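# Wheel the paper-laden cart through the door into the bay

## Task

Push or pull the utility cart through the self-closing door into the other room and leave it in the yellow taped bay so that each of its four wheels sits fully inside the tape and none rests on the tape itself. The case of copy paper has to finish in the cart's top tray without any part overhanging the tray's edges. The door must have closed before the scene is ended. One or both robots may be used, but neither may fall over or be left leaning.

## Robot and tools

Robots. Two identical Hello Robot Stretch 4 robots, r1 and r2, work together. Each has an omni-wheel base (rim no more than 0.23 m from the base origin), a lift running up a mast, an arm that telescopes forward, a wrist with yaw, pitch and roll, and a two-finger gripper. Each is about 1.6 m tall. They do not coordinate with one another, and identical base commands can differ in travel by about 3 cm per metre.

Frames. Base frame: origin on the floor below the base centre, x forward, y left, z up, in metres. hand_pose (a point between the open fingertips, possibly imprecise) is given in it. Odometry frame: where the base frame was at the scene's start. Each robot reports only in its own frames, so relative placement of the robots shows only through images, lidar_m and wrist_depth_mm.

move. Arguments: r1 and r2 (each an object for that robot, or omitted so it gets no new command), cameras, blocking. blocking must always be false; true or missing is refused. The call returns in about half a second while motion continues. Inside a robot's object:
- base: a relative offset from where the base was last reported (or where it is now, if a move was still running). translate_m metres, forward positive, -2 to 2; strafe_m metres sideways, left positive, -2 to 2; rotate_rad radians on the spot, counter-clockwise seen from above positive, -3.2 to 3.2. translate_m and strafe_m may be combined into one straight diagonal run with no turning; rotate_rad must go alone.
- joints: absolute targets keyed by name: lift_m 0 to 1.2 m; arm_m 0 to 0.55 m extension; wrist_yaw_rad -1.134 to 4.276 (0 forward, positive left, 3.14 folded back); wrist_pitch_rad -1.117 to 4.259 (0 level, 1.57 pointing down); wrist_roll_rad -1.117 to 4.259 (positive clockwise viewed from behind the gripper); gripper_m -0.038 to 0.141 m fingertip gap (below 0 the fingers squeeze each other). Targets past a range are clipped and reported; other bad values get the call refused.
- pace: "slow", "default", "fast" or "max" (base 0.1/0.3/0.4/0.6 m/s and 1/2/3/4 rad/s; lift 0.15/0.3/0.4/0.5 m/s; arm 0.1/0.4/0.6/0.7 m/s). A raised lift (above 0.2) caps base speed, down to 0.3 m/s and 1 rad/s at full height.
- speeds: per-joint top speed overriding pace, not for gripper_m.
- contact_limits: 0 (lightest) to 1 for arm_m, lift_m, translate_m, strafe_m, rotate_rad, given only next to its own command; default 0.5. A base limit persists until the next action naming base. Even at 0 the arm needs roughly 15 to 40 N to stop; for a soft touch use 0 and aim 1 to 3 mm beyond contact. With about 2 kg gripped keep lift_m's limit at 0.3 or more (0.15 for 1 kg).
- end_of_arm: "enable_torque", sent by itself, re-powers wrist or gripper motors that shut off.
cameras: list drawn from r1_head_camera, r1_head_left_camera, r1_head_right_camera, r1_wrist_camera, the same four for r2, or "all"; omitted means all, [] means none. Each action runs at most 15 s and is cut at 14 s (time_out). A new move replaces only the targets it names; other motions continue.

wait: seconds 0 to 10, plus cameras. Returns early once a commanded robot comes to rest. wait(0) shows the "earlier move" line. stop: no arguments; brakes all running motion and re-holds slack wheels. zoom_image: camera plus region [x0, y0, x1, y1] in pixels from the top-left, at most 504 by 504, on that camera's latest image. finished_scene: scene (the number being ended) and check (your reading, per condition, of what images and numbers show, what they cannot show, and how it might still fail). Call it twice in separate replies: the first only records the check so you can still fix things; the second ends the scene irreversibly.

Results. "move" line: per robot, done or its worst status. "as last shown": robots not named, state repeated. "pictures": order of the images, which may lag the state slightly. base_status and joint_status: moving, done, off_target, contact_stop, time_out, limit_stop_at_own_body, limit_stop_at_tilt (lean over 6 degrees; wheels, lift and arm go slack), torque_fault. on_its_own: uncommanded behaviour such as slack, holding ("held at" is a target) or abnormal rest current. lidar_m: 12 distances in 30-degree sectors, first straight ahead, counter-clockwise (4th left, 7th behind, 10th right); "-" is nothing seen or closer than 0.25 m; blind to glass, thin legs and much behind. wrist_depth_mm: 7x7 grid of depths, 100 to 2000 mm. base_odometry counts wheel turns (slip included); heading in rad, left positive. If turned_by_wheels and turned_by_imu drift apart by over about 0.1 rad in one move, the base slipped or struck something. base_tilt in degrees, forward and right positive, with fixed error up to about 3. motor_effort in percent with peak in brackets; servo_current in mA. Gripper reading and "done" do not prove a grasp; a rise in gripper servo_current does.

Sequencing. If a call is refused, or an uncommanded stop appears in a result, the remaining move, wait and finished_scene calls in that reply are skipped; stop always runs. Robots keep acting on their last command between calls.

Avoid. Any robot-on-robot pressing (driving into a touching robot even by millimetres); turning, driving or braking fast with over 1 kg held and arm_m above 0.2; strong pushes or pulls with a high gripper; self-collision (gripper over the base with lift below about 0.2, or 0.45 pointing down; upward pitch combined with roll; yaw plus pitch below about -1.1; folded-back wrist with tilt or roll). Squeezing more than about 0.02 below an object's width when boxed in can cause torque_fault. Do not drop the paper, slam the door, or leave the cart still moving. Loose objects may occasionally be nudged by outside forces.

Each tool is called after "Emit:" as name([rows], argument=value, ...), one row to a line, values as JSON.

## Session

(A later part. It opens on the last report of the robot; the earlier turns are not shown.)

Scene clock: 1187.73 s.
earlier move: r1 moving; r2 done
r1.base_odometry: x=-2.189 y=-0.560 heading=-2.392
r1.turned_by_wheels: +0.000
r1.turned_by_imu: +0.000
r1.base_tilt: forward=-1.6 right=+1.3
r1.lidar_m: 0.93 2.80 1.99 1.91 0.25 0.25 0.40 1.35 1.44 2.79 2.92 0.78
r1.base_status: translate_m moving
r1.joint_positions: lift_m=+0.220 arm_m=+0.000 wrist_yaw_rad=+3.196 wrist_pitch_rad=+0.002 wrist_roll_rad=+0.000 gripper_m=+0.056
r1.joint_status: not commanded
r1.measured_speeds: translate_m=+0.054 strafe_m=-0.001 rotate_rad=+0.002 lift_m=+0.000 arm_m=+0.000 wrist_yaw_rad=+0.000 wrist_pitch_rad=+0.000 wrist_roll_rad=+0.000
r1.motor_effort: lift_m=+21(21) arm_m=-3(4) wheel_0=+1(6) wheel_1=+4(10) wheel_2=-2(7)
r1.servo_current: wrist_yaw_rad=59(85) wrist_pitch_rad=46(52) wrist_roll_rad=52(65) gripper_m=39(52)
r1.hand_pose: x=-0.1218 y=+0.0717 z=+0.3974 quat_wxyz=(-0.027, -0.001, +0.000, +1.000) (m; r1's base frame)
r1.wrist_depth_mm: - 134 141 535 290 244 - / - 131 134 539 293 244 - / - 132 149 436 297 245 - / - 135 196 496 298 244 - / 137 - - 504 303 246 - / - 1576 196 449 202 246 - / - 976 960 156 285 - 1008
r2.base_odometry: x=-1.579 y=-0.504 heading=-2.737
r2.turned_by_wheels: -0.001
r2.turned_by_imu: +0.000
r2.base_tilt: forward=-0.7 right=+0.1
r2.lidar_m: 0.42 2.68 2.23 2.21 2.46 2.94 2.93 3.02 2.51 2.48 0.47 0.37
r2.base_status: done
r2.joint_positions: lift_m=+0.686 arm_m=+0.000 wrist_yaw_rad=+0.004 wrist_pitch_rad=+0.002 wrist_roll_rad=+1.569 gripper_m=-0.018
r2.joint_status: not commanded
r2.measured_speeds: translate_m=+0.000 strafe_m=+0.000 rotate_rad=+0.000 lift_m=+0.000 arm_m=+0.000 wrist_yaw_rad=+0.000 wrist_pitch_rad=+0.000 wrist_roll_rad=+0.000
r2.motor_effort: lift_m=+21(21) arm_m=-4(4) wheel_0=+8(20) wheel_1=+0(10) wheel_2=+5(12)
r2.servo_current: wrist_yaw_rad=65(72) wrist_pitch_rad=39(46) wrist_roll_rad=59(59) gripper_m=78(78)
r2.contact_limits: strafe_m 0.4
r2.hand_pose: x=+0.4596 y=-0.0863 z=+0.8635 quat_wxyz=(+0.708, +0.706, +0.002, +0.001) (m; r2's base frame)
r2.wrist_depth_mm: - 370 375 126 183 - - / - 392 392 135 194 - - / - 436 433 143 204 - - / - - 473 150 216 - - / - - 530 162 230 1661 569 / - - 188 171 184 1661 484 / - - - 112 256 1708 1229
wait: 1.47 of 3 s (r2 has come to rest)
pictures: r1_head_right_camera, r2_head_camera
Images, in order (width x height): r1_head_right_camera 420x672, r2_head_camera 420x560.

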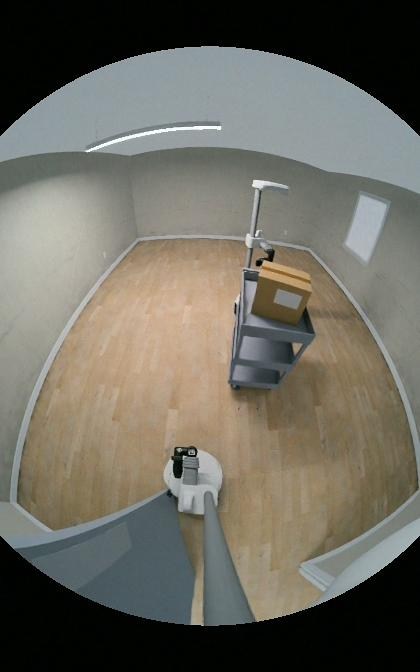

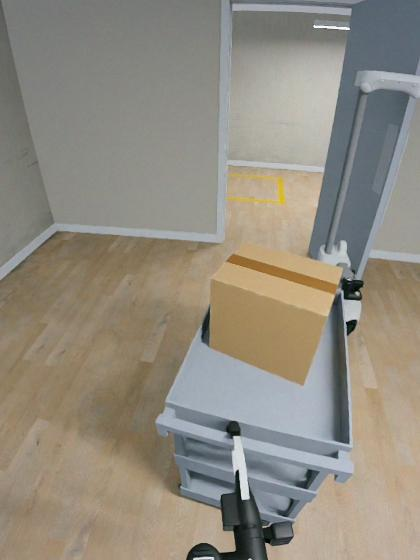

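Emit:
move(blocking=false, r1={"base": {"strafe_m": 0.05}, "pace": "slow", "contact_limits": {"strafe_m": 0.5}}, cameras=[])

Emit:
wait(seconds=3, cameras=["r2_head_camera", "r1_head_left_camera", "r1_head_camera"])

Emit:
zoom_image(camera="r2_head_camera", region=[140, 380, 380, 520])

Scene clock: 1195.30 s.
earlier move: r1 done
move: r1 moving
r1.base_odometry: x=-2.189 y=-0.580 heading=-2.392
r1.turned_by_wheels: +0.001
r1.turned_by_imu: +0.000
r1.base_tilt: forward=-1.6 right=+1.3
r1.lidar_m: 1.05 2.77 2.00 1.89 1.53 0.25 0.35 1.41 1.48 2.82 2.92 0.77
r1.base_status: strafe_m moving
r1.joint_positions: lift_m=+0.220 arm_m=+0.000 wrist_yaw_rad=+3.196 wrist_pitch_rad=+0.002 wrist_roll_rad=+0.000 gripper_m=+0.056
r1.joint_status: not commanded
r1.measured_speeds: translate_m=+0.000 strafe_m=+0.057 rotate_rad=+0.001 lift_m=+0.000 arm_m=+0.000 wrist_yaw_rad=+0.000 wrist_pitch_rad=+0.000 wrist_roll_rad=+0.000
r1.motor_effort: lift_m=+21(21) arm_m=-3(4) wheel_0=-14(14) wheel_1=+12(13) wheel_2=+2(4)
r1.servo_current: wrist_yaw_rad=46(59) wrist_pitch_rad=39(46) wrist_roll_rad=59(65) gripper_m=46(46)
r1.contact_limits: strafe_m 0.5
r1.hand_pose: x=-0.1218 y=+0.0717 z=+0.3974 quat_wxyz=(-0.027, -0.001, +0.000, +1.000) (m; r1's base frame)
r1.wrist_depth_mm: - 134 141 459 259 - - / - 131 134 469 259 - - / - 132 148 413 259 - - / - 135 196 484 259 - - / 137 - - 492 259 - - / - 1618 196 436 202 - - / - 976 976 156 259 - 1025
r2.base_odometry: x=-1.579 y=-0.504 heading=-2.737
r2.turned_by_wheels: +0.000
r2.turned_by_imu: +0.000
r2.base_tilt: forward=-0.7 right=+0.1
r2.lidar_m: 0.42 2.65 2.20 2.18 2.45 2.95 2.94 3.01 2.50 2.48 0.45 0.36
r2.base_status: not commanded
r2.joint_positions: lift_m=+0.686 arm_m=+0.000 wrist_yaw_rad=+0.004 wrist_pitch_rad=+0.002 wrist_roll_rad=+1.569 gripper_m=-0.018
r2.joint_status: not commanded
r2.measured_speeds: translate_m=+0.000 strafe_m=+0.000 rotate_rad=+0.000 lift_m=+0.000 arm_m=+0.000 wrist_yaw_rad=+0.000 wrist_pitch_rad=+0.000 wrist_roll_rad=+0.000
r2.motor_effort: lift_m=+21(21) arm_m=-3(4) wheel_0=+8(8) wheel_1=+1(1) wheel_2=+5(6)
r2.servo_current: wrist_yaw_rad=52(59) wrist_pitch_rad=39(46) wrist_roll_rad=52(59) gripper_m=72(78)
r2.contact_limits: strafe_m 0.4
r2.hand_pose: x=+0.4596 y=-0.0863 z=+0.8635 quat_wxyz=(+0.708, +0.706, +0.002, +0.001) (m; r2's base frame)
r2.wrist_depth_mm: - 373 377 126 183 - - / - 394 392 135 193 - - / - 433 430 143 204 - - / - - 477 151 216 - - / - - 535 162 229 1618 564 / - - 187 171 183 1708 488 / - - - 112 256 1863 1229
pictures: none
No camera images: "cameras" was empty.

Scene clock: 1196.40 s.
earlier move: r1 done
r1.base_odometry: x=-2.165 y=-0.606 heading=-2.392
r1.turned_by_wheels: +0.000
r1.turned_by_imu: +0.000
r1.base_tilt: forward=-1.6 right=+1.3
r1.lidar_m: 1.36 2.68 1.95 1.85 1.50 0.25 0.34 1.43 1.48 2.85 1.00 0.76
r1.base_status: done
r1.joint_positions: lift_m=+0.220 arm_m=+0.000 wrist_yaw_rad=+3.196 wrist_pitch_rad=+0.002 wrist_roll_rad=+0.000 gripper_m=+0.056
r1.joint_status: not commanded
r1.measured_speeds: translate_m=+0.000 strafe_m=+0.000 rotate_rad=+0.000 lift_m=+0.000 arm_m=+0.000 wrist_yaw_rad=+0.000 wrist_pitch_rad=+0.000 wrist_roll_rad=+0.000
r1.motor_effort: lift_m=+21(21) arm_m=-3(4) wheel_0=-6(14) wheel_1=+8(13) wheel_2=+3(5)
r1.servo_current: wrist_yaw_rad=46(59) wrist_pitch_rad=39(52) wrist_roll_rad=72(72) gripper_m=46(46)
r1.contact_limits: strafe_m 0.5
r1.hand_pose: x=-0.1218 y=+0.0717 z=+0.3974 quat_wxyz=(-0.027, -0.001, +0.000, +1.000) (m; r1's base frame)
r1.wrist_depth_mm: - 134 140 421 265 - - / - 131 134 430 265 - - / - 132 149 389 266 - - / - 135 196 442 267 - - / 137 - - 452 267 - - / - 1576 196 455 202 - - / - 976 976 156 267 - 991
r2.base_odometry: x=-1.579 y=-0.504 heading=-2.737
r2.turned_by_wheels: +0.000
r2.turned_by_imu: +0.000
r2.base_tilt: forward=-0.7 right=+0.1
r2.lidar_m: 0.40 2.66 2.20 2.19 2.47 2.95 2.92 3.01 2.51 2.47 0.45 0.38
r2.base_status: not commanded
r2.joint_positions: lift_m=+0.686 arm_m=+0.000 wrist_yaw_rad=+0.004 wrist_pitch_rad=+0.002 wrist_roll_rad=+1.569 gripper_m=-0.018
r2.joint_status: not commanded
r2.measured_speeds: translate_m=+0.000 strafe_m=+0.000 rotate_rad=+0.000 lift_m=+0.000 arm_m=+0.000 wrist_yaw_rad=+0.000 wrist_pitch_rad=+0.000 wrist_roll_rad=+0.000
r2.motor_effort: lift_m=+21(21) arm_m=-4(4) wheel_0=+8(8) wheel_1=+0(1) wheel_2=+5(6)
r2.servo_current: wrist_yaw_rad=39(59) wrist_pitch_rad=52(52) wrist_roll_rad=39(65) gripper_m=72(85)
r2.contact_limits: strafe_m 0.4
r2.hand_pose: x=+0.4596 y=-0.0863 z=+0.8635 quat_wxyz=(+0.708, +0.706, +0.002, +0.001) (m; r2's base frame)
r2.wrist_depth_mm: - 370 375 127 183 - - / - 394 394 135 193 - - / - 439 430 143 204 - - / - - 477 151 216 - - / - - 530 161 229 1708 559 / - - 187 171 184 1661 488 / - - - 112 255 1708 1255
wait: 1.10 of 3 s (r1 has come to rest)
pictures: r1_head_camera, r1_head_left_camera, r2_head_camera
Images, in order (width x height): r1_head_camera 420x560, r1_head_left_camera 420x672, r2_head_camera 420x560.

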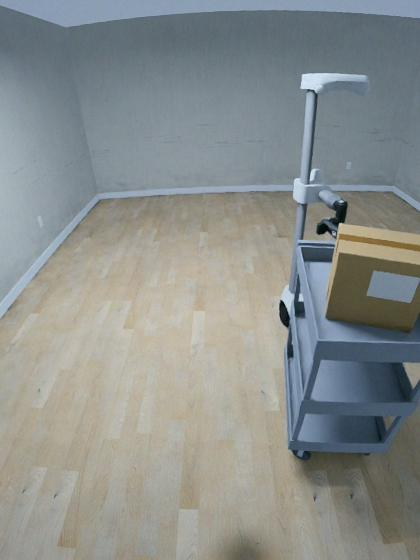

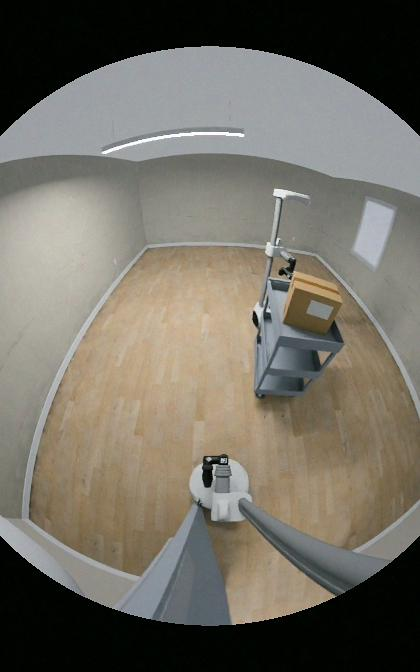

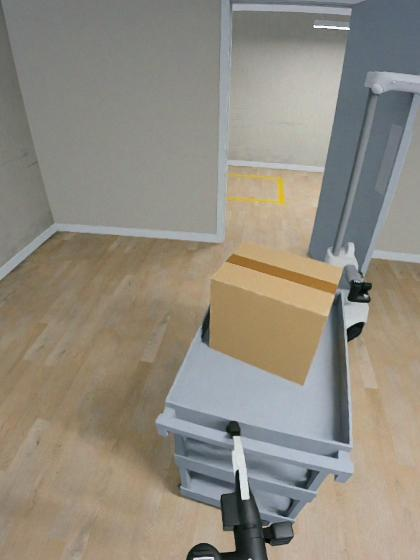

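Scaled by 2.100 from the camera's 420x560 image, which has a finer 1200x1600 frame.

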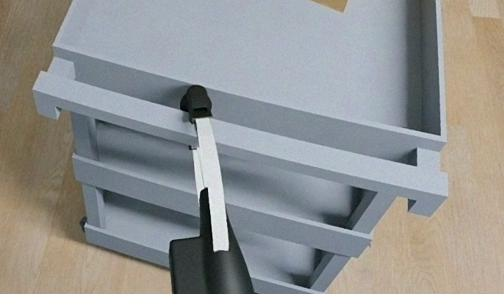

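Emit:
zoom_image(camera="r1_head_camera", region=[270, 220, 420, 480])

Scaled by 1.938 from the camera's 420x560 image, which has a finer 600x800 frame.

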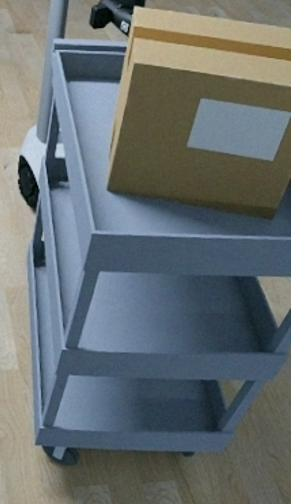

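Emit:
move(blocking=false, r1={"base": {"strafe_m": 0.04}, "pace": "slow", "contact_limits": {"strafe_m": 0.5}}, r2={"base": {"translate_m": 0.355, "strafe_m": -0.277}, "contact_limits": {"strafe_m": 0.4}}, cameras=[])

Emit:
wait(seconds=3, cameras=["r2_head_camera", "r1_head_camera"])

Emit:
zoom_image(camera="r2_head_camera", region=[140, 380, 380, 520])

Scene clock: 1234.73 s.
move: r1 moving; r2 moving
r1.base_odometry: x=-2.155 y=-0.617 heading=-2.391
r1.turned_by_wheels: +0.000
r1.turned_by_imu: +0.000
r1.base_tilt: forward=-1.6 right=+1.3
r1.lidar_m: 1.32 2.68 1.95 1.85 1.50 0.25 0.32 1.39 1.46 2.85 0.99 0.75
r1.base_status: strafe_m moving
r1.joint_positions: lift_m=+0.220 arm_m=+0.000 wrist_yaw_rad=+3.196 wrist_pitch_rad=+0.002 wrist_roll_rad=+0.000 gripper_m=+0.056
r1.joint_status: not commanded
r1.measured_speeds: translate_m=+0.000 strafe_m=+0.057 rotate_rad=-0.001 lift_m=+0.000 arm_m=+0.000 wrist_yaw_rad=+0.000 wrist_pitch_rad=+0.000 wrist_roll_rad=+0.000
r1.motor_effort: lift_m=+21(21) arm_m=-3(4) wheel_0=-12(12) wheel_1=+11(13) wheel_2=+3(3)
r1.servo_current: wrist_yaw_rad=39(52) wrist_pitch_rad=52(52) wrist_roll_rad=52(65) gripper_m=39(46)
r1.contact_limits: strafe_m 0.5
r1.hand_pose: x=-0.1218 y=+0.0717 z=+0.3974 quat_wxyz=(-0.027, -0.001, +0.000, +1.000) (m; r1's base frame)
r1.wrist_depth_mm: - 134 245 413 267 - - / - 132 134 413 270 - - / - 132 149 377 268 - - / - 135 196 430 270 - - / 137 - - 436 271 - - / - 1576 197 442 202 - - / - 960 960 156 270 - 1025
r2.base_odometry: x=-1.611 y=-0.495 heading=-2.737
r2.turned_by_wheels: +0.000
r2.turned_by_imu: +0.001
r2.base_tilt: forward=-0.8 right=+0.0
r2.lidar_m: 0.40 2.68 2.23 2.21 2.51 2.98 2.95 3.00 2.49 2.48 0.44 0.36
r2.base_status: translate_m moving; strafe_m moving
r2.joint_positions: lift_m=+0.686 arm_m=+0.000 wrist_yaw_rad=+0.005 wrist_pitch_rad=+0.002 wrist_roll_rad=+1.569 gripper_m=-0.018
r2.joint_status: not commanded
r2.measured_speeds: translate_m=+0.104 strafe_m=-0.080 rotate_rad=+0.002 lift_m=+0.000 arm_m=+0.000 wrist_yaw_rad=+0.000 wrist_pitch_rad=+0.000 wrist_roll_rad=+0.000
r2.motor_effort: lift_m=+21(21) arm_m=+4(4) wheel_0=+21(23) wheel_1=-3(4) wheel_2=-14(15)
r2.servo_current: wrist_yaw_rad=39(52) wrist_pitch_rad=46(46) wrist_roll_rad=52(59) gripper_m=72(78)
r2.contact_limits: strafe_m 0.4
r2.hand_pose: x=+0.4597 y=-0.0861 z=+0.8635 quat_wxyz=(+0.708, +0.706, +0.002, +0.001) (m; r2's base frame)
r2.wrist_depth_mm: - 368 373 124 180 - - / - 389 394 132 190 - - / - 433 427 139 201 - - / - 492 469 148 213 - - / - - 521 157 225 1661 569 / - - 187 170 182 1661 484 / - - - 112 252 1863 1205
pictures: none
No camera images: "cameras" was empty.

Scene clock: 1235.70 s.
earlier move: r1 done; r2 moving
r1.base_odometry: x=-2.138 y=-0.635 heading=-2.392
r1.turned_by_wheels: +0.000
r1.turned_by_imu: +0.000
r1.base_tilt: forward=-1.6 right=+1.3
r1.lidar_m: 1.05 2.68 1.92 1.81 1.54 0.25 0.31 1.48 1.48 2.90 0.68 0.52
r1.base_status: done
r1.joint_positions: lift_m=+0.220 arm_m=+0.000 wrist_yaw_rad=+3.196 wrist_pitch_rad=+0.002 wrist_roll_rad=+0.000 gripper_m=+0.056
r1.joint_status: not commanded
r1.measured_speeds: translate_m=+0.000 strafe_m=+0.000 rotate_rad=+0.000 lift_m=+0.000 arm_m=+0.000 wrist_yaw_rad=+0.000 wrist_pitch_rad=+0.000 wrist_roll_rad=+0.000
r1.motor_effort: lift_m=+21(21) arm_m=-3(4) wheel_0=-4(12) wheel_1=+4(13) wheel_2=+3(3)
r1.servo_current: wrist_yaw_rad=65(65) wrist_pitch_rad=46(52) wrist_roll_rad=46(65) gripper_m=39(52)
r1.contact_limits: strafe_m 0.5
r1.hand_pose: x=-0.1218 y=+0.0717 z=+0.3974 quat_wxyz=(-0.027, -0.001, +0.000, +1.000) (m; r1's base frame)
r1.wrist_depth_mm: - 134 136 387 273 - - / - 132 134 394 273 - - / - 132 149 399 274 - - / - 135 196 407 277 - - / 137 - - 413 278 - - / - 1537 196 418 202 - - / - 976 976 156 274 1042 1025
r2.base_odometry: x=-1.844 y=-0.434 heading=-2.737
r2.turned_by_wheels: -0.001
r2.turned_by_imu: +0.000
r2.base_tilt: forward=-0.7 right=+0.0
r2.lidar_m: 0.39 2.79 2.33 2.30 2.61 3.19 3.16 2.85 2.37 2.36 0.49 0.39
r2.base_status: translate_m moving; strafe_m moving
r2.joint_positions: lift_m=+0.686 arm_m=+0.000 wrist_yaw_rad=+0.001 wrist_pitch_rad=+0.002 wrist_roll_rad=+1.569 gripper_m=-0.018
r2.joint_status: not commanded
r2.measured_speeds: translate_m=+0.235 strafe_m=-0.185 rotate_rad=+0.004 lift_m=+0.000 arm_m=+0.000 wrist_yaw_rad=-0.005 wrist_pitch_rad=+0.000 wrist_roll_rad=+0.000
r2.motor_effort: lift_m=+21(21) arm_m=+4(5) wheel_0=+6(23) wheel_1=-5(6) wheel_2=-11(17)
r2.servo_current: wrist_yaw_rad=46(59) wrist_pitch_rad=39(46) wrist_roll_rad=46(59) gripper_m=72(78)
r2.contact_limits: strafe_m 0.4
r2.hand_pose: x=+0.4593 y=-0.0872 z=+0.8635 quat_wxyz=(+0.708, +0.706, +0.001, +0.000) (m; r2's base frame)
r2.wrist_depth_mm: - 1255 539 144 201 - - / - 407 402 150 208 - - / - 433 433 156 215 - - / - 480 462 163 224 - - / - - 496 169 232 759 - / - - 186 177 183 1756 504 / - - - 112 250 1756 1229
wait: 0.97 of 3 s (r1 has come to rest)
pictures: r1_head_camera, r2_head_camera
Images, in order (width x height): r1_head_camera 420x560, r2_head_camera 420x560.

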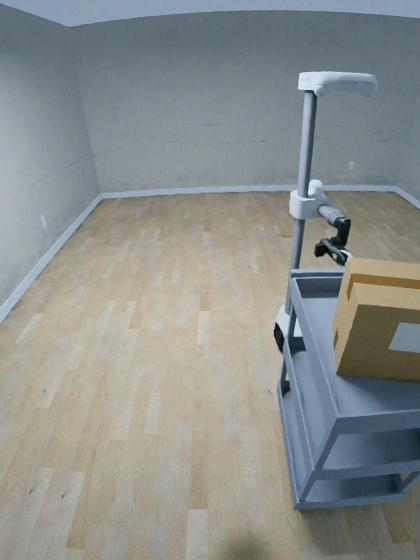

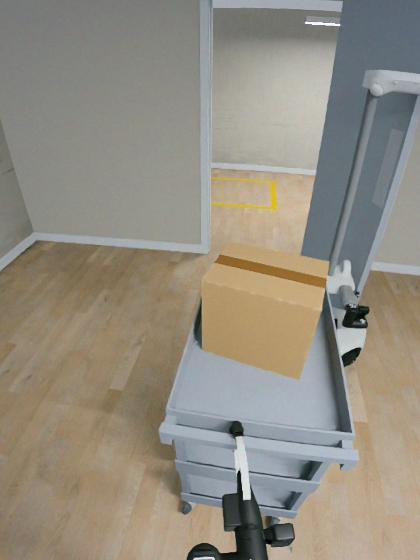

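Scaled by 2.100 from the camera's 420x560 image, which has a finer 1200x1600 frame.

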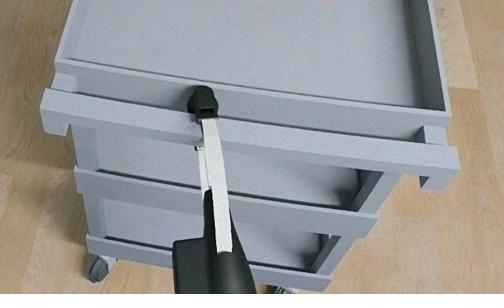

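Emit:
wait(seconds=0.5, cameras=["r2_head_camera", "r1_head_camera", "r1_head_left_camera"])

Emit:
zoom_image(camera="r2_head_camera", region=[140, 380, 380, 520])

Emit:
zoom_image(camera="r1_head_camera", region=[240, 240, 420, 540])

Scene clock: 1240.80 s.
earlier move: r2 done
r1.base_odometry: x=-2.138 y=-0.635 heading=-2.392
r1.turned_by_wheels: +0.000
r1.turned_by_imu: +0.000
r1.base_tilt: forward=-1.6 right=+1.3
r1.lidar_m: 0.71 2.65 1.89 1.81 1.51 0.25 0.32 1.40 1.47 2.89 0.43 0.37
r1.base_status: done
r1.joint_positions: lift_m=+0.220 arm_m=+0.000 wrist_yaw_rad=+3.196 wrist_pitch_rad=+0.002 wrist_roll_rad=+0.000 gripper_m=+0.056
r1.joint_status: not commanded
r1.measured_speeds: translate_m=+0.000 strafe_m=+0.000 rotate_rad=+0.000 lift_m=+0.000 arm_m=+0.000 wrist_yaw_rad=+0.000 wrist_pitch_rad=+0.000 wrist_roll_rad=+0.000
r1.motor_effort: lift_m=+21(21) arm_m=-3(4) wheel_0=-4(12) wheel_1=+4(13) wheel_2=+3(3)
r1.servo_current: wrist_yaw_rad=52(78) wrist_pitch_rad=46(52) wrist_roll_rad=39(65) gripper_m=39(52)
r1.contact_limits: strafe_m 0.5
r1.hand_pose: x=-0.1218 y=+0.0717 z=+0.3974 quat_wxyz=(-0.027, -0.001, +0.000, +1.000) (m; r1's base frame)
r1.wrist_depth_mm: - 134 136 387 273 - - / - 132 134 397 273 - - / - 132 149 402 274 - - / - 135 196 404 277 - - / 137 - - 413 278 - - / - 1576 197 421 202 - - / - 976 976 156 276 1025 1008
r2.base_odometry: x=-2.014 y=-0.389 heading=-2.737
r2.turned_by_wheels: +0.000
r2.turned_by_imu: +0.000
r2.base_tilt: forward=-0.7 right=+0.1
r2.lidar_m: 0.39 2.74 2.37 2.40 2.71 3.33 3.34 2.78 2.29 2.29 2.58 0.40
r2.base_status: done
r2.joint_positions: lift_m=+0.686 arm_m=+0.000 wrist_yaw_rad=+0.000 wrist_pitch_rad=+0.002 wrist_roll_rad=+1.569 gripper_m=-0.018
r2.joint_status: not commanded
r2.measured_speeds: translate_m=+0.000 strafe_m=+0.000 rotate_rad=+0.000 lift_m=+0.000 arm_m=+0.000 wrist_yaw_rad=+0.000 wrist_pitch_rad=+0.000 wrist_roll_rad=+0.000
r2.motor_effort: lift_m=+21(21) arm_m=+4(5) wheel_0=+0(23) wheel_1=-4(6) wheel_2=-4(17)
r2.servo_current: wrist_yaw_rad=46(59) wrist_pitch_rad=46(46) wrist_roll_rad=46(59) gripper_m=72(78)
r2.contact_limits: strafe_m 0.4
r2.hand_pose: x=+0.4593 y=-0.0873 z=+0.8635 quat_wxyz=(+0.708, +0.706, +0.001, +0.000) (m; r2's base frame)
r2.wrist_depth_mm: - - - 153 209 - - / - 413 410 158 214 - - / - 436 436 161 220 - - / - 473 466 166 227 - - / - - 492 171 234 715 - / - - 186 175 183 1661 517 / - - - 112 246 1661 1229
wait: 0.00 of 0.5 s (r2 has come to rest)
pictures: r1_head_camera, r1_head_left_camera, r2_head_camera
Images, in order (width x height): r1_head_camera 420x560, r1_head_left_camera 420x672, r2_head_camera 420x560.

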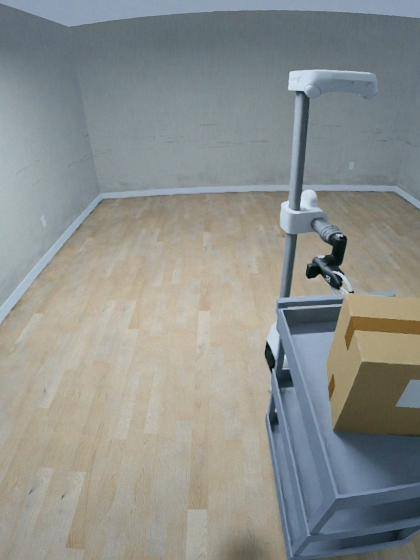

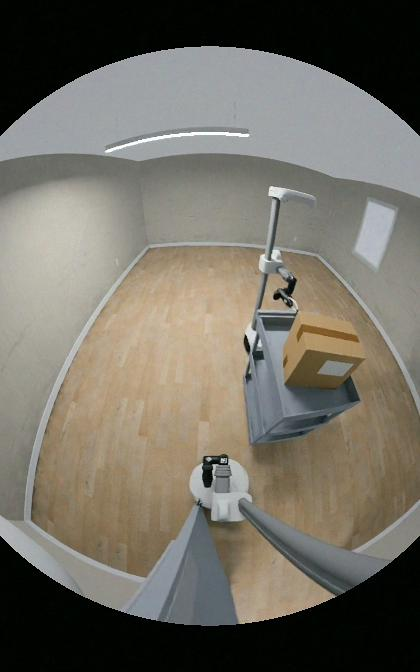

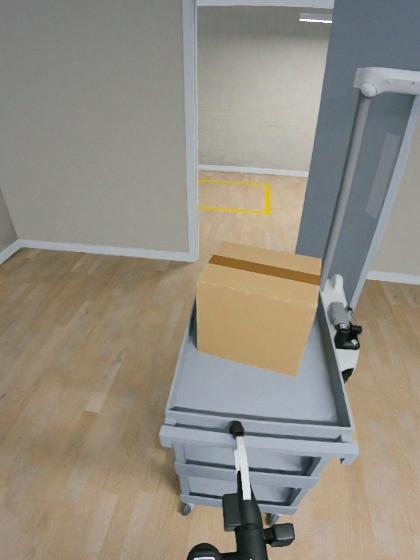

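Scaled by 2.100 from the camera's 420x560 image, which has a finer 1200x1600 frame.

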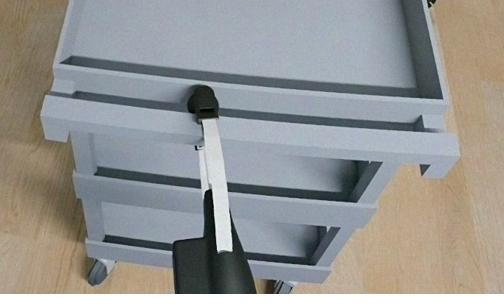

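Scaled by 1.680 from the camera's 420x560 image, which has a finer 600x800 frame.

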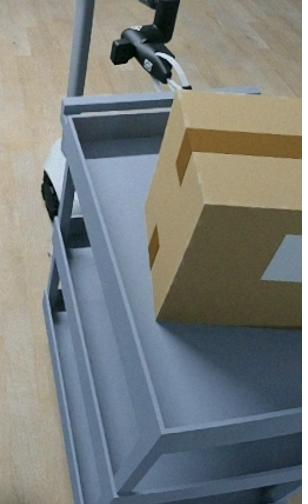

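Emit:
move(blocking=false, r1={"base": {"strafe_m": 0.08}, "pace": "slow", "contact_limits": {"strafe_m": 0.5}}, cameras=[])

Emit:
wait(seconds=3, cameras=["r1_head_camera", "r1_head_left_camera"])

Emit:
zoom_image(camera="r1_head_camera", region=[240, 240, 420, 540])

Scene clock: 1268.00 s.
move: r1 moving
r1.base_odometry: x=-2.128 y=-0.646 heading=-2.392
r1.turned_by_wheels: +0.000
r1.turned_by_imu: +0.028
r1.base_tilt: forward=-1.4 right=+1.4
r1.lidar_m: 0.85 2.59 1.90 1.80 1.48 0.25 0.31 1.44 1.53 2.90 0.42 0.37
r1.base_status: strafe_m moving
r1.joint_positions: lift_m=+0.220 arm_m=+0.000 wrist_yaw_rad=+3.196 wrist_pitch_rad=+0.002 wrist_roll_rad=+0.000 gripper_m=+0.056
r1.joint_status: not commanded
r1.measured_speeds: translate_m=+0.000 strafe_m=+0.057 rotate_rad=+0.002 lift_m=+0.000 arm_m=+0.000 wrist_yaw_rad=+0.000 wrist_pitch_rad=+0.000 wrist_roll_rad=+0.000
r1.motor_effort: lift_m=+21(21) arm_m=-3(4) wheel_0=-15(15) wheel_1=+3(11) wheel_2=+9(9)
r1.servo_current: wrist_yaw_rad=46(52) wrist_pitch_rad=39(52) wrist_roll_rad=52(59) gripper_m=39(52)
r1.contact_limits: strafe_m 0.5
r1.hand_pose: x=-0.1218 y=+0.0717 z=+0.3974 quat_wxyz=(-0.027, -0.001, +0.000, +1.000) (m; r1's base frame)
r1.wrist_depth_mm: - 134 960 392 266 - - / - 132 134 399 270 - - / - 130 150 404 270 - - / 109 135 196 410 271 - - / 137 - - 413 271 - - / - 1576 197 421 202 - - / - 976 976 155 270 1060 1025
r2.base_odometry: x=-2.014 y=-0.389 heading=-2.737
r2.turned_by_wheels: +0.000
r2.turned_by_imu: +0.000
r2.base_tilt: forward=-0.7 right=+0.0
r2.lidar_m: 0.40 2.76 2.38 2.40 2.70 3.35 3.33 2.76 2.32 2.29 2.61 0.39
r2.base_status: not commanded
r2.joint_positions: lift_m=+0.686 arm_m=+0.000 wrist_yaw_rad=+0.000 wrist_pitch_rad=+0.002 wrist_roll_rad=+1.569 gripper_m=-0.018
r2.joint_status: not commanded
r2.measured_speeds: translate_m=+0.000 strafe_m=+0.000 rotate_rad=+0.000 lift_m=+0.000 arm_m=+0.000 wrist_yaw_rad=+0.000 wrist_pitch_rad=+0.000 wrist_roll_rad=+0.000
r2.motor_effort: lift_m=+21(21) arm_m=+4(4) wheel_0=+0(1) wheel_1=-4(5) wheel_2=-4(4)
r2.servo_current: wrist_yaw_rad=39(52) wrist_pitch_rad=39(46) wrist_roll_rad=52(52) gripper_m=72(78)
r2.contact_limits: strafe_m 0.4
r2.hand_pose: x=+0.4593 y=-0.0873 z=+0.8635 quat_wxyz=(+0.708, +0.706, +0.001, +0.000) (m; r2's base frame)
r2.wrist_depth_mm: - - - 153 208 - - / - 410 410 158 214 - - / - 436 433 161 221 - - / - 477 466 167 227 - - / - - 496 172 233 707 - / - - 186 176 183 1708 517 / - - - 112 248 1661 1229
pictures: none
No camera images: "cameras" was empty.

Scene clock: 1269.50 s.
earlier move: r1 contact_stop
r1.base_odometry: x=-2.148 y=-0.666 heading=-2.360
r1.turned_by_wheels: +0.032
r1.turned_by_imu: +0.032
r1.base_tilt: forward=-1.6 right=+1.3
r1.lidar_m: 0.99 2.50 1.88 1.83 1.47 0.25 0.34 1.46 1.64 2.89 0.36 0.31
r1.base_status: strafe_m contact_stop (by the wheels' count: +0.016 of +0.080)
r1.joint_positions: lift_m=+0.220 arm_m=+0.000 wrist_yaw_rad=+3.196 wrist_pitch_rad=+0.002 wrist_roll_rad=+0.000 gripper_m=+0.056
r1.joint_status: not commanded
r1.measured_speeds: translate_m=+0.000 strafe_m=+0.000 rotate_rad=+0.000 lift_m=+0.000 arm_m=+0.000 wrist_yaw_rad=+0.000 wrist_pitch_rad=+0.000 wrist_roll_rad=+0.000
r1.on_its_own: the wheels are slack since a contact_stop
r1.motor_effort: lift_m=+21(21) arm_m=-3(4) wheel_0=+0(29) wheel_1=+0(14) wheel_2=+0(22)
r1.servo_current: wrist_yaw_rad=59(65) wrist_pitch_rad=46(59) wrist_roll_rad=65(65) gripper_m=39(52)
r1.contact_limits: strafe_m 0.5
r1.hand_pose: x=-0.1218 y=+0.0717 z=+0.3974 quat_wxyz=(-0.027, -0.001, +0.000, +1.000) (m; r1's base frame)
r1.wrist_depth_mm: - 134 134 402 282 - - / - 123 134 407 282 - - / - 134 145 355 283 - - / - 135 200 427 283 - - / 137 - - 436 285 - - / - 1576 197 439 196 - - / - 960 960 156 286 1042 1025
r2.base_odometry: x=-2.014 y=-0.389 heading=-2.737
r2.turned_by_wheels: +0.000
r2.turned_by_imu: +0.000
r2.base_tilt: forward=-0.6 right=+0.1
r2.lidar_m: 0.39 2.72 2.39 2.38 2.69 3.32 3.32 2.77 2.32 2.29 2.58 0.41
r2.base_status: not commanded
r2.joint_positions: lift_m=+0.686 arm_m=+0.000 wrist_yaw_rad=+0.000 wrist_pitch_rad=+0.002 wrist_roll_rad=+1.569 gripper_m=-0.018
r2.joint_status: not commanded
r2.measured_speeds: translate_m=+0.000 strafe_m=+0.000 rotate_rad=+0.000 lift_m=+0.000 arm_m=+0.000 wrist_yaw_rad=+0.000 wrist_pitch_rad=+0.000 wrist_roll_rad=+0.000
r2.motor_effort: lift_m=+21(21) arm_m=+4(5) wheel_0=+0(1) wheel_1=-4(5) wheel_2=-4(4)
r2.servo_current: wrist_yaw_rad=39(59) wrist_pitch_rad=39(46) wrist_roll_rad=52(59) gripper_m=72(78)
r2.contact_limits: strafe_m 0.4
r2.hand_pose: x=+0.4593 y=-0.0873 z=+0.8635 quat_wxyz=(+0.708, +0.706, +0.001, +0.000) (m; r2's base frame)
r2.wrist_depth_mm: - - - 152 208 - - / - 415 413 158 214 - - / - 436 430 161 220 - - / - 473 459 167 226 - - / - - 496 172 232 715 - / - - 186 176 183 1708 517 / - - - 112 247 1661 1229
wait: 1.50 of 3 s (r1 has come to rest)
pictures: r1_head_camera, r1_head_left_camera
Images, in order (width x height): r1_head_camera 420x560, r1_head_left_camera 420x672.

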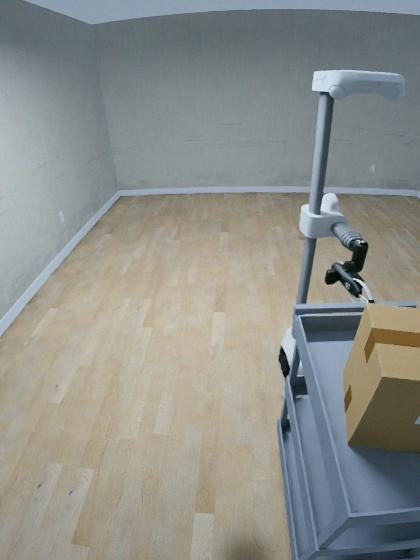

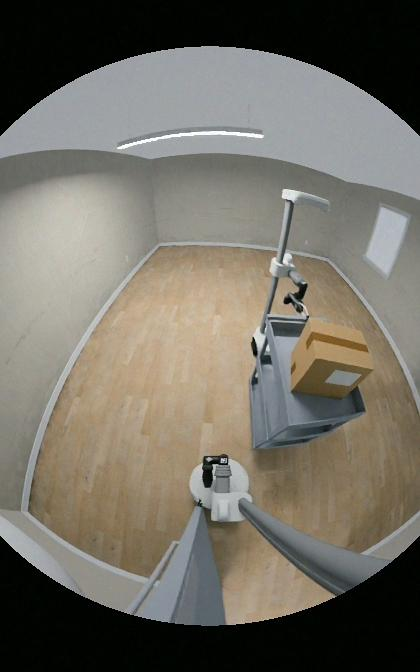

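Scaled by 1.680 from the camera's 420x560 image, which has a finer 600x800 frame.

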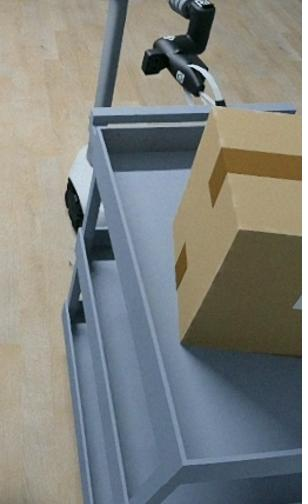

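Emit:
move(blocking=false, r1={"base": {"translate_m": 0.006}, "pace": "slow"}, r2={"base": {"translate_m": -0.5165, "strafe_m": 0.4875}, "contact_limits": {"strafe_m": 0.45}}, cameras=[])

Emit:
wait(seconds=0.5, cameras=[])

Emit:
wait(seconds=4, cameras=["r2_head_camera", "r1_head_camera", "r1_head_left_camera"])

Emit:
zoom_image(camera="r2_head_camera", region=[140, 380, 380, 520])

Scene clock: 1297.33 s.
move: r1 moving; r2 moving
r1.base_odometry: x=-2.152 y=-0.671 heading=-2.359
r1.turned_by_wheels: +0.001
r1.turned_by_imu: +0.000
r1.base_tilt: forward=-1.5 right=+1.3
r1.lidar_m: 4.71 2.48 1.85 1.80 1.44 0.25 0.26 1.45 1.66 2.89 0.39 0.36
r1.base_status: translate_m moving
r1.joint_positions: lift_m=+0.220 arm_m=+0.000 wrist_yaw_rad=+3.196 wrist_pitch_rad=+0.002 wrist_roll_rad=+0.000 gripper_m=+0.056
r1.joint_status: not commanded
r1.measured_speeds: translate_m=+0.001 strafe_m=+0.000 rotate_rad=+0.000 lift_m=+0.000 arm_m=+0.000 wrist_yaw_rad=+0.000 wrist_pitch_rad=+0.000 wrist_roll_rad=+0.000
r1.motor_effort: lift_m=+21(21) arm_m=-3(4) wheel_0=-1(4) wheel_1=+4(7) wheel_2=+4(4)
r1.servo_current: wrist_yaw_rad=52(59) wrist_pitch_rad=39(52) wrist_roll_rad=59(59) gripper_m=46(52)
r1.hand_pose: x=-0.1218 y=+0.0717 z=+0.3974 quat_wxyz=(-0.027, -0.001, +0.000, +1.000) (m; r1's base frame)
r1.wrist_depth_mm: - 134 134 359 287 - - / - 123 134 366 289 - - / - 134 145 319 290 - - / - 135 200 387 290 - - / 137 - - 394 289 - - / - 1576 196 397 194 - - / - 976 960 156 291 1042 1008
r2.base_odometry: x=-1.984 y=-0.400 heading=-2.737
r2.turned_by_wheels: +0.000
r2.turned_by_imu: +0.000
r2.base_tilt: forward=-0.6 right=+0.1
r2.lidar_m: 0.39 2.77 2.39 2.38 2.70 3.32 3.31 2.80 2.32 2.30 0.50 0.41
r2.base_status: translate_m moving; strafe_m moving
r2.joint_positions: lift_m=+0.686 arm_m=+0.000 wrist_yaw_rad=+0.000 wrist_pitch_rad=+0.002 wrist_roll_rad=+1.569 gripper_m=-0.018
r2.joint_status: not commanded
r2.measured_speeds: translate_m=-0.091 strafe_m=+0.087 rotate_rad=-0.004 lift_m=+0.000 arm_m=+0.000 wrist_yaw_rad=-0.002 wrist_pitch_rad=+0.000 wrist_roll_rad=+0.000
r2.motor_effort: lift_m=+21(21) arm_m=-4(4) wheel_0=-15(19) wheel_1=+5(6) wheel_2=+9(14)
r2.servo_current: wrist_yaw_rad=52(52) wrist_pitch_rad=33(46) wrist_roll_rad=39(59) gripper_m=72(78)
r2.contact_limits: strafe_m 0.45
r2.hand_pose: x=+0.4593 y=-0.0874 z=+0.8635 quat_wxyz=(+0.708, +0.706, +0.001, -0.001) (m; r2's base frame)
r2.wrist_depth_mm: - - - 153 208 - - / - 407 410 157 213 - - / - 439 433 161 221 - - / - 469 462 167 227 - - / - - 496 172 234 732 - / - - 186 177 183 1661 512 / - - - 112 248 1708 1229
pictures: none
No camera images: "cameras" was empty.

Scene clock: 1297.60 s.
earlier move: r1 done; r2 moving
r1.base_odometry: x=-2.152 y=-0.671 heading=-2.360
r1.turned_by_wheels: +0.000
r1.turned_by_imu: +0.000
r1.base_tilt: forward=-1.5 right=+1.3
r1.lidar_m: 4.70 2.49 1.87 1.81 1.49 0.25 0.32 1.47 1.62 2.92 0.43 0.39
r1.base_status: done
r1.joint_positions: lift_m=+0.220 arm_m=+0.000 wrist_yaw_rad=+3.196 wrist_pitch_rad=+0.002 wrist_roll_rad=+0.000 gripper_m=+0.056
r1.joint_status: not commanded
r1.measured_speeds: translate_m=+0.000 strafe_m=+0.000 rotate_rad=+0.000 lift_m=+0.000 arm_m=+0.000 wrist_yaw_rad=+0.000 wrist_pitch_rad=+0.000 wrist_roll_rad=+0.000
r1.motor_effort: lift_m=+21(21) arm_m=-3(4) wheel_0=-2(4) wheel_1=+3(7) wheel_2=+5(5)
r1.servo_current: wrist_yaw_rad=52(59) wrist_pitch_rad=39(52) wrist_roll_rad=59(59) gripper_m=46(52)
r1.hand_pose: x=-0.1218 y=+0.0717 z=+0.3974 quat_wxyz=(-0.027, -0.001, +0.000, +1.000) (m; r1's base frame)
r1.wrist_depth_mm: - 134 134 362 289 - - / - 123 134 368 289 - - / - 134 145 319 289 - - / - 135 200 389 289 - - / 137 - - 397 289 - - / - 1576 196 399 195 - - / - 976 976 156 291 1042 1008
r2.base_odometry: x=-1.942 y=-0.415 heading=-2.737
r2.turned_by_wheels: +0.000
r2.turned_by_imu: +0.000
r2.base_tilt: forward=-0.6 right=+0.0
r2.lidar_m: 0.40 2.78 2.37 2.35 2.64 3.28 3.27 2.76 2.37 2.32 0.50 0.41
r2.base_status: translate_m moving; strafe_m moving
r2.joint_positions: lift_m=+0.686 arm_m=+0.000 wrist_yaw_rad=-0.003 wrist_pitch_rad=+0.002 wrist_roll_rad=+1.569 gripper_m=-0.018
r2.joint_status: not commanded
r2.measured_speeds: translate_m=-0.141 strafe_m=+0.137 rotate_rad=-0.001 lift_m=+0.000 arm_m=+0.000 wrist_yaw_rad=-0.005 wrist_pitch_rad=+0.000 wrist_roll_rad=+0.000
r2.motor_effort: lift_m=+21(21) arm_m=-4(4) wheel_0=-16(19) wheel_1=+5(7) wheel_2=+10(14)
r2.servo_current: wrist_yaw_rad=46(52) wrist_pitch_rad=33(46) wrist_roll_rad=52(59) gripper_m=65(78)
r2.contact_limits: strafe_m 0.45
r2.hand_pose: x=+0.4591 y=-0.0881 z=+0.8635 quat_wxyz=(+0.708, +0.706, +0.000, -0.001) (m; r2's base frame)
r2.wrist_depth_mm: - - - 153 209 - - / - 410 410 158 213 - - / - 439 439 161 220 - - / - 477 462 167 226 - - / - - 496 172 233 759 - / - - 186 176 184 1708 517 / - - - 112 248 1756 1229
wait: 0.27 of 0.5 s (r1 has come to rest)
pictures: none
No camera images: "cameras" was empty.

Scene clock: 1300.63 s.
earlier move: r2 done
r1.base_odometry: x=-2.152 y=-0.671 heading=-2.360
r1.turned_by_wheels: +0.000
r1.turned_by_imu: +0.000
r1.base_tilt: forward=-1.5 right=+1.3
r1.lidar_m: 4.69 2.50 1.88 1.82 1.48 0.25 0.30 1.44 1.61 2.90 1.17 1.03
r1.base_status: done
r1.joint_positions: lift_m=+0.220 arm_m=+0.000 wrist_yaw_rad=+3.196 wrist_pitch_rad=+0.002 wrist_roll_rad=+0.000 gripper_m=+0.056
r1.joint_status: not commanded
r1.measured_speeds: translate_m=+0.000 strafe_m=+0.000 rotate_rad=+0.000 lift_m=+0.000 arm_m=+0.000 wrist_yaw_rad=+0.000 wrist_pitch_rad=+0.000 wrist_roll_rad=+0.000
r1.motor_effort: lift_m=+21(21) arm_m=-3(4) wheel_0=-2(4) wheel_1=+3(7) wheel_2=+5(5)
r1.servo_current: wrist_yaw_rad=26(65) wrist_pitch_rad=33(52) wrist_roll_rad=46(72) gripper_m=39(52)
r1.hand_pose: x=-0.1218 y=+0.0717 z=+0.3974 quat_wxyz=(-0.027, -0.001, +0.000, +1.000) (m; r1's base frame)
r1.wrist_depth_mm: - 134 134 362 290 - - / - 123 134 368 289 - - / - 134 145 319 289 - - / - 135 200 387 290 - - / 137 - - 397 289 - - / - 1576 196 397 195 - - / - 960 976 156 291 1042 1008
r2.base_odometry: x=-1.347 y=-0.634 heading=-2.737
r2.turned_by_wheels: +0.001
r2.turned_by_imu: -0.001
r2.base_tilt: forward=-0.7 right=+0.1
r2.lidar_m: 0.43 2.46 2.01 2.00 2.29 2.71 2.73 3.11 2.68 2.65 0.39 0.36
r2.base_status: done
r2.joint_positions: lift_m=+0.686 arm_m=+0.000 wrist_yaw_rad=+0.004 wrist_pitch_rad=+0.002 wrist_roll_rad=+1.569 gripper_m=-0.018
r2.joint_status: not commanded
r2.measured_speeds: translate_m=+0.000 strafe_m=+0.000 rotate_rad=+0.000 lift_m=+0.000 arm_m=+0.000 wrist_yaw_rad=+0.000 wrist_pitch_rad=+0.000 wrist_roll_rad=+0.000
r2.motor_effort: lift_m=+21(21) arm_m=-4(4) wheel_0=-2(22) wheel_1=+4(7) wheel_2=+4(14)
r2.servo_current: wrist_yaw_rad=46(59) wrist_pitch_rad=39(46) wrist_roll_rad=52(65) gripper_m=72(78)
r2.contact_limits: strafe_m 0.45
r2.hand_pose: x=+0.4596 y=-0.0864 z=+0.8635 quat_wxyz=(+0.708, +0.706, +0.002, +0.001) (m; r2's base frame)
r2.wrist_depth_mm: - 349 351 - 161 - - / - 392 392 115 174 174 - / - 452 442 121 189 - - / - - 508 135 206 691 - / - - - 149 228 1708 504 / - - 186 166 183 1618 1229 / - - - 112 320 329 336
wait: 3.03 of 4 s (r2 has come to rest)
pictures: r1_head_camera, r1_head_left_camera, r2_head_camera
Images, in order (width x height): r1_head_camera 420x560, r1_head_left_camera 420x672, r2_head_camera 420x560.

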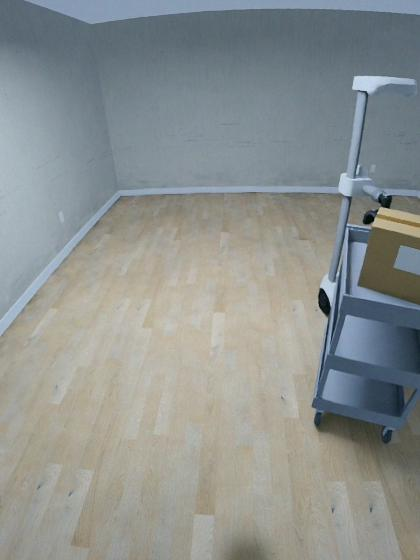

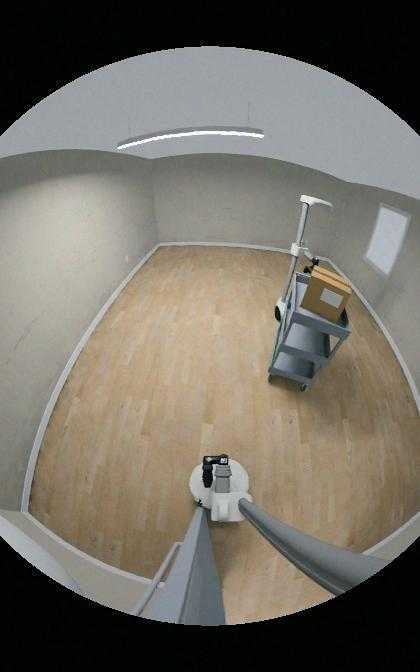

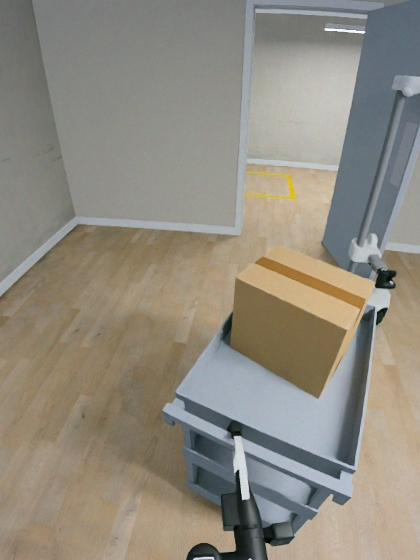

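Scaled by 2.100 from the camera's 420x560 image, which has a finer 1200x1600 frame.

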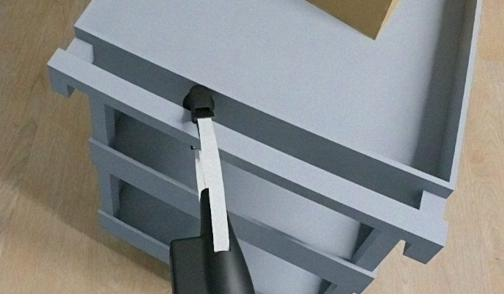

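Emit:
move(blocking=false, r2={"base": {"translate_m": -0.045, "strafe_m": -0.265}, "contact_limits": {"strafe_m": 0.4}}, cameras=[])

Emit:
wait(seconds=4, cameras=["r2_head_camera", "r1_head_camera"])

Emit:
zoom_image(camera="r2_head_camera", region=[140, 380, 380, 520])

Emit:
zoom_image(camera="r1_head_camera", region=[260, 200, 420, 460])

Scene clock: 1311.57 s.
move: r2 moving
r1.base_odometry: x=-2.152 y=-0.671 heading=-2.360
r1.turned_by_wheels: +0.000
r1.turned_by_imu: +0.000
r1.base_tilt: forward=-1.5 right=+1.3
r1.lidar_m: 4.71 2.52 1.87 1.82 1.48 0.25 0.30 1.46 1.60 2.88 1.16 1.05
r1.base_status: not commanded
r1.joint_positions: lift_m=+0.220 arm_m=+0.000 wrist_yaw_rad=+3.196 wrist_pitch_rad=+0.002 wrist_roll_rad=+0.000 gripper_m=+0.056
r1.joint_status: not commanded
r1.measured_speeds: translate_m=+0.000 strafe_m=+0.000 rotate_rad=+0.000 lift_m=+0.000 arm_m=+0.000 wrist_yaw_rad=+0.000 wrist_pitch_rad=+0.000 wrist_roll_rad=+0.000
r1.motor_effort: lift_m=+21(21) arm_m=-3(4) wheel_0=-1(2) wheel_1=+3(4) wheel_2=+5(5)
r1.servo_current: wrist_yaw_rad=46(59) wrist_pitch_rad=39(46) wrist_roll_rad=52(59) gripper_m=39(46)
r1.hand_pose: x=-0.1218 y=+0.0717 z=+0.3974 quat_wxyz=(-0.027, -0.001, +0.000, +1.000) (m; r1's base frame)
r1.wrist_depth_mm: - 134 134 362 289 - - / - 123 133 368 290 - - / - 134 145 320 289 - - / - 135 200 387 290 - - / 137 - - 397 289 - - / - 1576 196 397 194 - - / - 976 976 156 291 1042 1008
r2.base_odometry: x=-1.355 y=-0.601 heading=-2.735
r2.turned_by_wheels: +0.002
r2.turned_by_imu: +0.003
r2.base_tilt: forward=-0.7 right=+0.0
r2.lidar_m: 0.41 2.49 2.05 2.05 2.30 2.74 2.72 3.10 2.65 2.63 0.42 0.35
r2.base_status: translate_m moving; strafe_m moving
r2.joint_positions: lift_m=+0.686 arm_m=+0.000 wrist_yaw_rad=+0.011 wrist_pitch_rad=+0.002 wrist_roll_rad=+1.569 gripper_m=-0.018
r2.joint_status: not commanded
r2.measured_speeds: translate_m=-0.021 strafe_m=-0.129 rotate_rad=-0.002 lift_m=+0.000 arm_m=+0.000 wrist_yaw_rad=+0.021 wrist_pitch_rad=+0.000 wrist_roll_rad=+0.000
r2.motor_effort: lift_m=+21(21) arm_m=-4(4) wheel_0=+19(20) wheel_1=-9(10) wheel_2=+12(12)
r2.servo_current: wrist_yaw_rad=72(72) wrist_pitch_rad=39(46) wrist_roll_rad=59(59) gripper_m=72(78)
r2.contact_limits: strafe_m 0.4
r2.hand_pose: x=+0.4603 y=-0.0842 z=+0.8635 quat_wxyz=(+0.708, +0.706, +0.004, +0.003) (m; r2's base frame)
r2.wrist_depth_mm: - 345 345 102 156 - - / - 384 384 111 169 170 - / - 445 436 118 185 - - / - - 504 130 202 668 - / - - - 144 225 1661 504 / - - 194 165 183 1618 1229 / - - - 112 279 329 1098
pictures: none
No camera images: "cameras" was empty.

Scene clock: 1313.37 s.
earlier move: r2 done
r1.base_odometry: x=-2.152 y=-0.671 heading=-2.360
r1.turned_by_wheels: +0.000
r1.turned_by_imu: +0.000
r1.base_tilt: forward=-1.5 right=+1.3
r1.lidar_m: 1.50 2.49 1.85 1.82 1.45 0.27 0.32 1.46 1.62 2.89 1.19 0.91
r1.base_status: not commanded
r1.joint_positions: lift_m=+0.220 arm_m=+0.000 wrist_yaw_rad=+3.196 wrist_pitch_rad=+0.002 wrist_roll_rad=+0.000 gripper_m=+0.056
r1.joint_status: not commanded
r1.measured_speeds: translate_m=+0.000 strafe_m=+0.000 rotate_rad=+0.000 lift_m=+0.000 arm_m=+0.000 wrist_yaw_rad=+0.000 wrist_pitch_rad=+0.000 wrist_roll_rad=+0.000
r1.motor_effort: lift_m=+21(21) arm_m=-3(4) wheel_0=-2(2) wheel_1=+3(4) wheel_2=+5(5)
r1.servo_current: wrist_yaw_rad=46(72) wrist_pitch_rad=46(52) wrist_roll_rad=46(72) gripper_m=39(46)
r1.hand_pose: x=-0.1218 y=+0.0717 z=+0.3974 quat_wxyz=(-0.027, -0.001, +0.000, +1.000) (m; r1's base frame)
r1.wrist_depth_mm: - 134 134 357 289 - - / - 123 134 368 290 - - / - 134 145 319 290 - - / - 135 200 387 290 - - / 137 - - 397 289 - - / - 1576 197 399 195 - - / - 976 976 156 291 1042 1008
r2.base_odometry: x=-1.411 y=-0.373 heading=-2.736
r2.turned_by_wheels: -0.001
r2.turned_by_imu: +0.000
r2.base_tilt: forward=-0.6 right=+0.1
r2.lidar_m: 0.39 2.79 2.28 2.29 2.57 2.74 2.73 2.88 2.41 2.39 2.71 0.41
r2.base_status: done
r2.joint_positions: lift_m=+0.686 arm_m=+0.000 wrist_yaw_rad=+0.003 wrist_pitch_rad=+0.002 wrist_roll_rad=+1.569 gripper_m=-0.018
r2.joint_status: not commanded
r2.measured_speeds: translate_m=+0.000 strafe_m=+0.000 rotate_rad=+0.000 lift_m=+0.000 arm_m=+0.000 wrist_yaw_rad=+0.000 wrist_pitch_rad=+0.000 wrist_roll_rad=+0.000
r2.motor_effort: lift_m=+21(21) arm_m=-3(4) wheel_0=+3(22) wheel_1=-3(10) wheel_2=+4(12)
r2.servo_current: wrist_yaw_rad=39(85) wrist_pitch_rad=39(46) wrist_roll_rad=33(59) gripper_m=72(78)
r2.contact_limits: strafe_m 0.4
r2.hand_pose: x=+0.4596 y=-0.0866 z=+0.8635 quat_wxyz=(+0.708, +0.706, +0.002, +0.000) (m; r2's base frame)
r2.wrist_depth_mm: - - - 161 217 - - / - - 418 164 223 - - / - 436 439 167 226 - - / - 469 459 170 230 - - / - - 480 173 234 - - / - - 186 176 184 1537 544 / - - - 112 243 1661 488
wait: 1.80 of 4 s (r2 has come to rest)
pictures: r1_head_camera, r2_head_camera
Images, in order (width x height): r1_head_camera 420x560, r2_head_camera 420x560.

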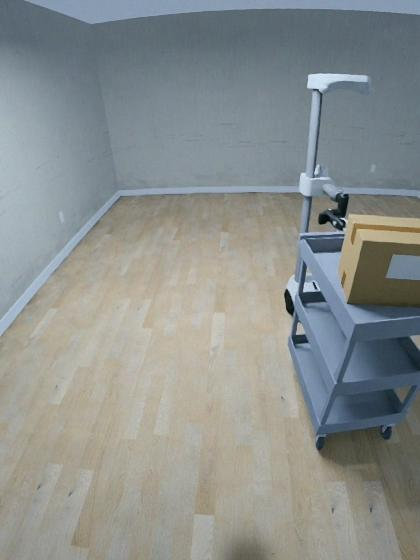

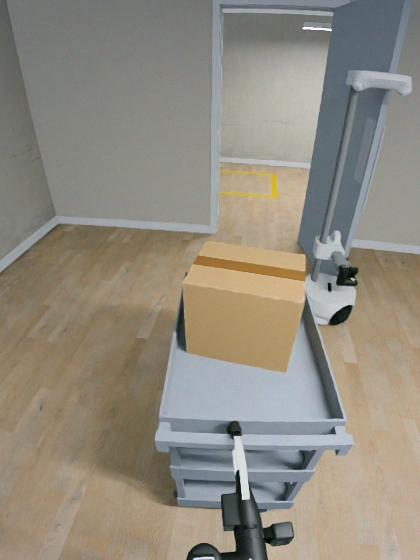

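Scaled by 2.100 from the camera's 420x560 image, which has a finer 1200x1600 frame.

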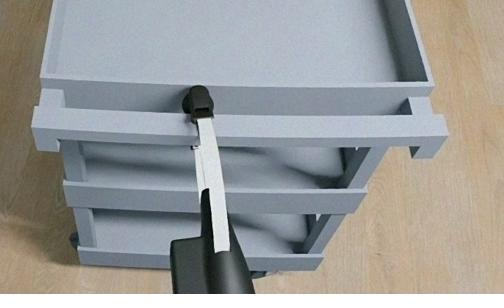

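Scaled by 1.938 from the camera's 420x560 image, which has a finer 600x800 frame.

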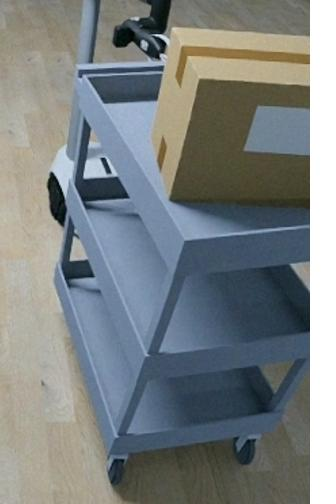

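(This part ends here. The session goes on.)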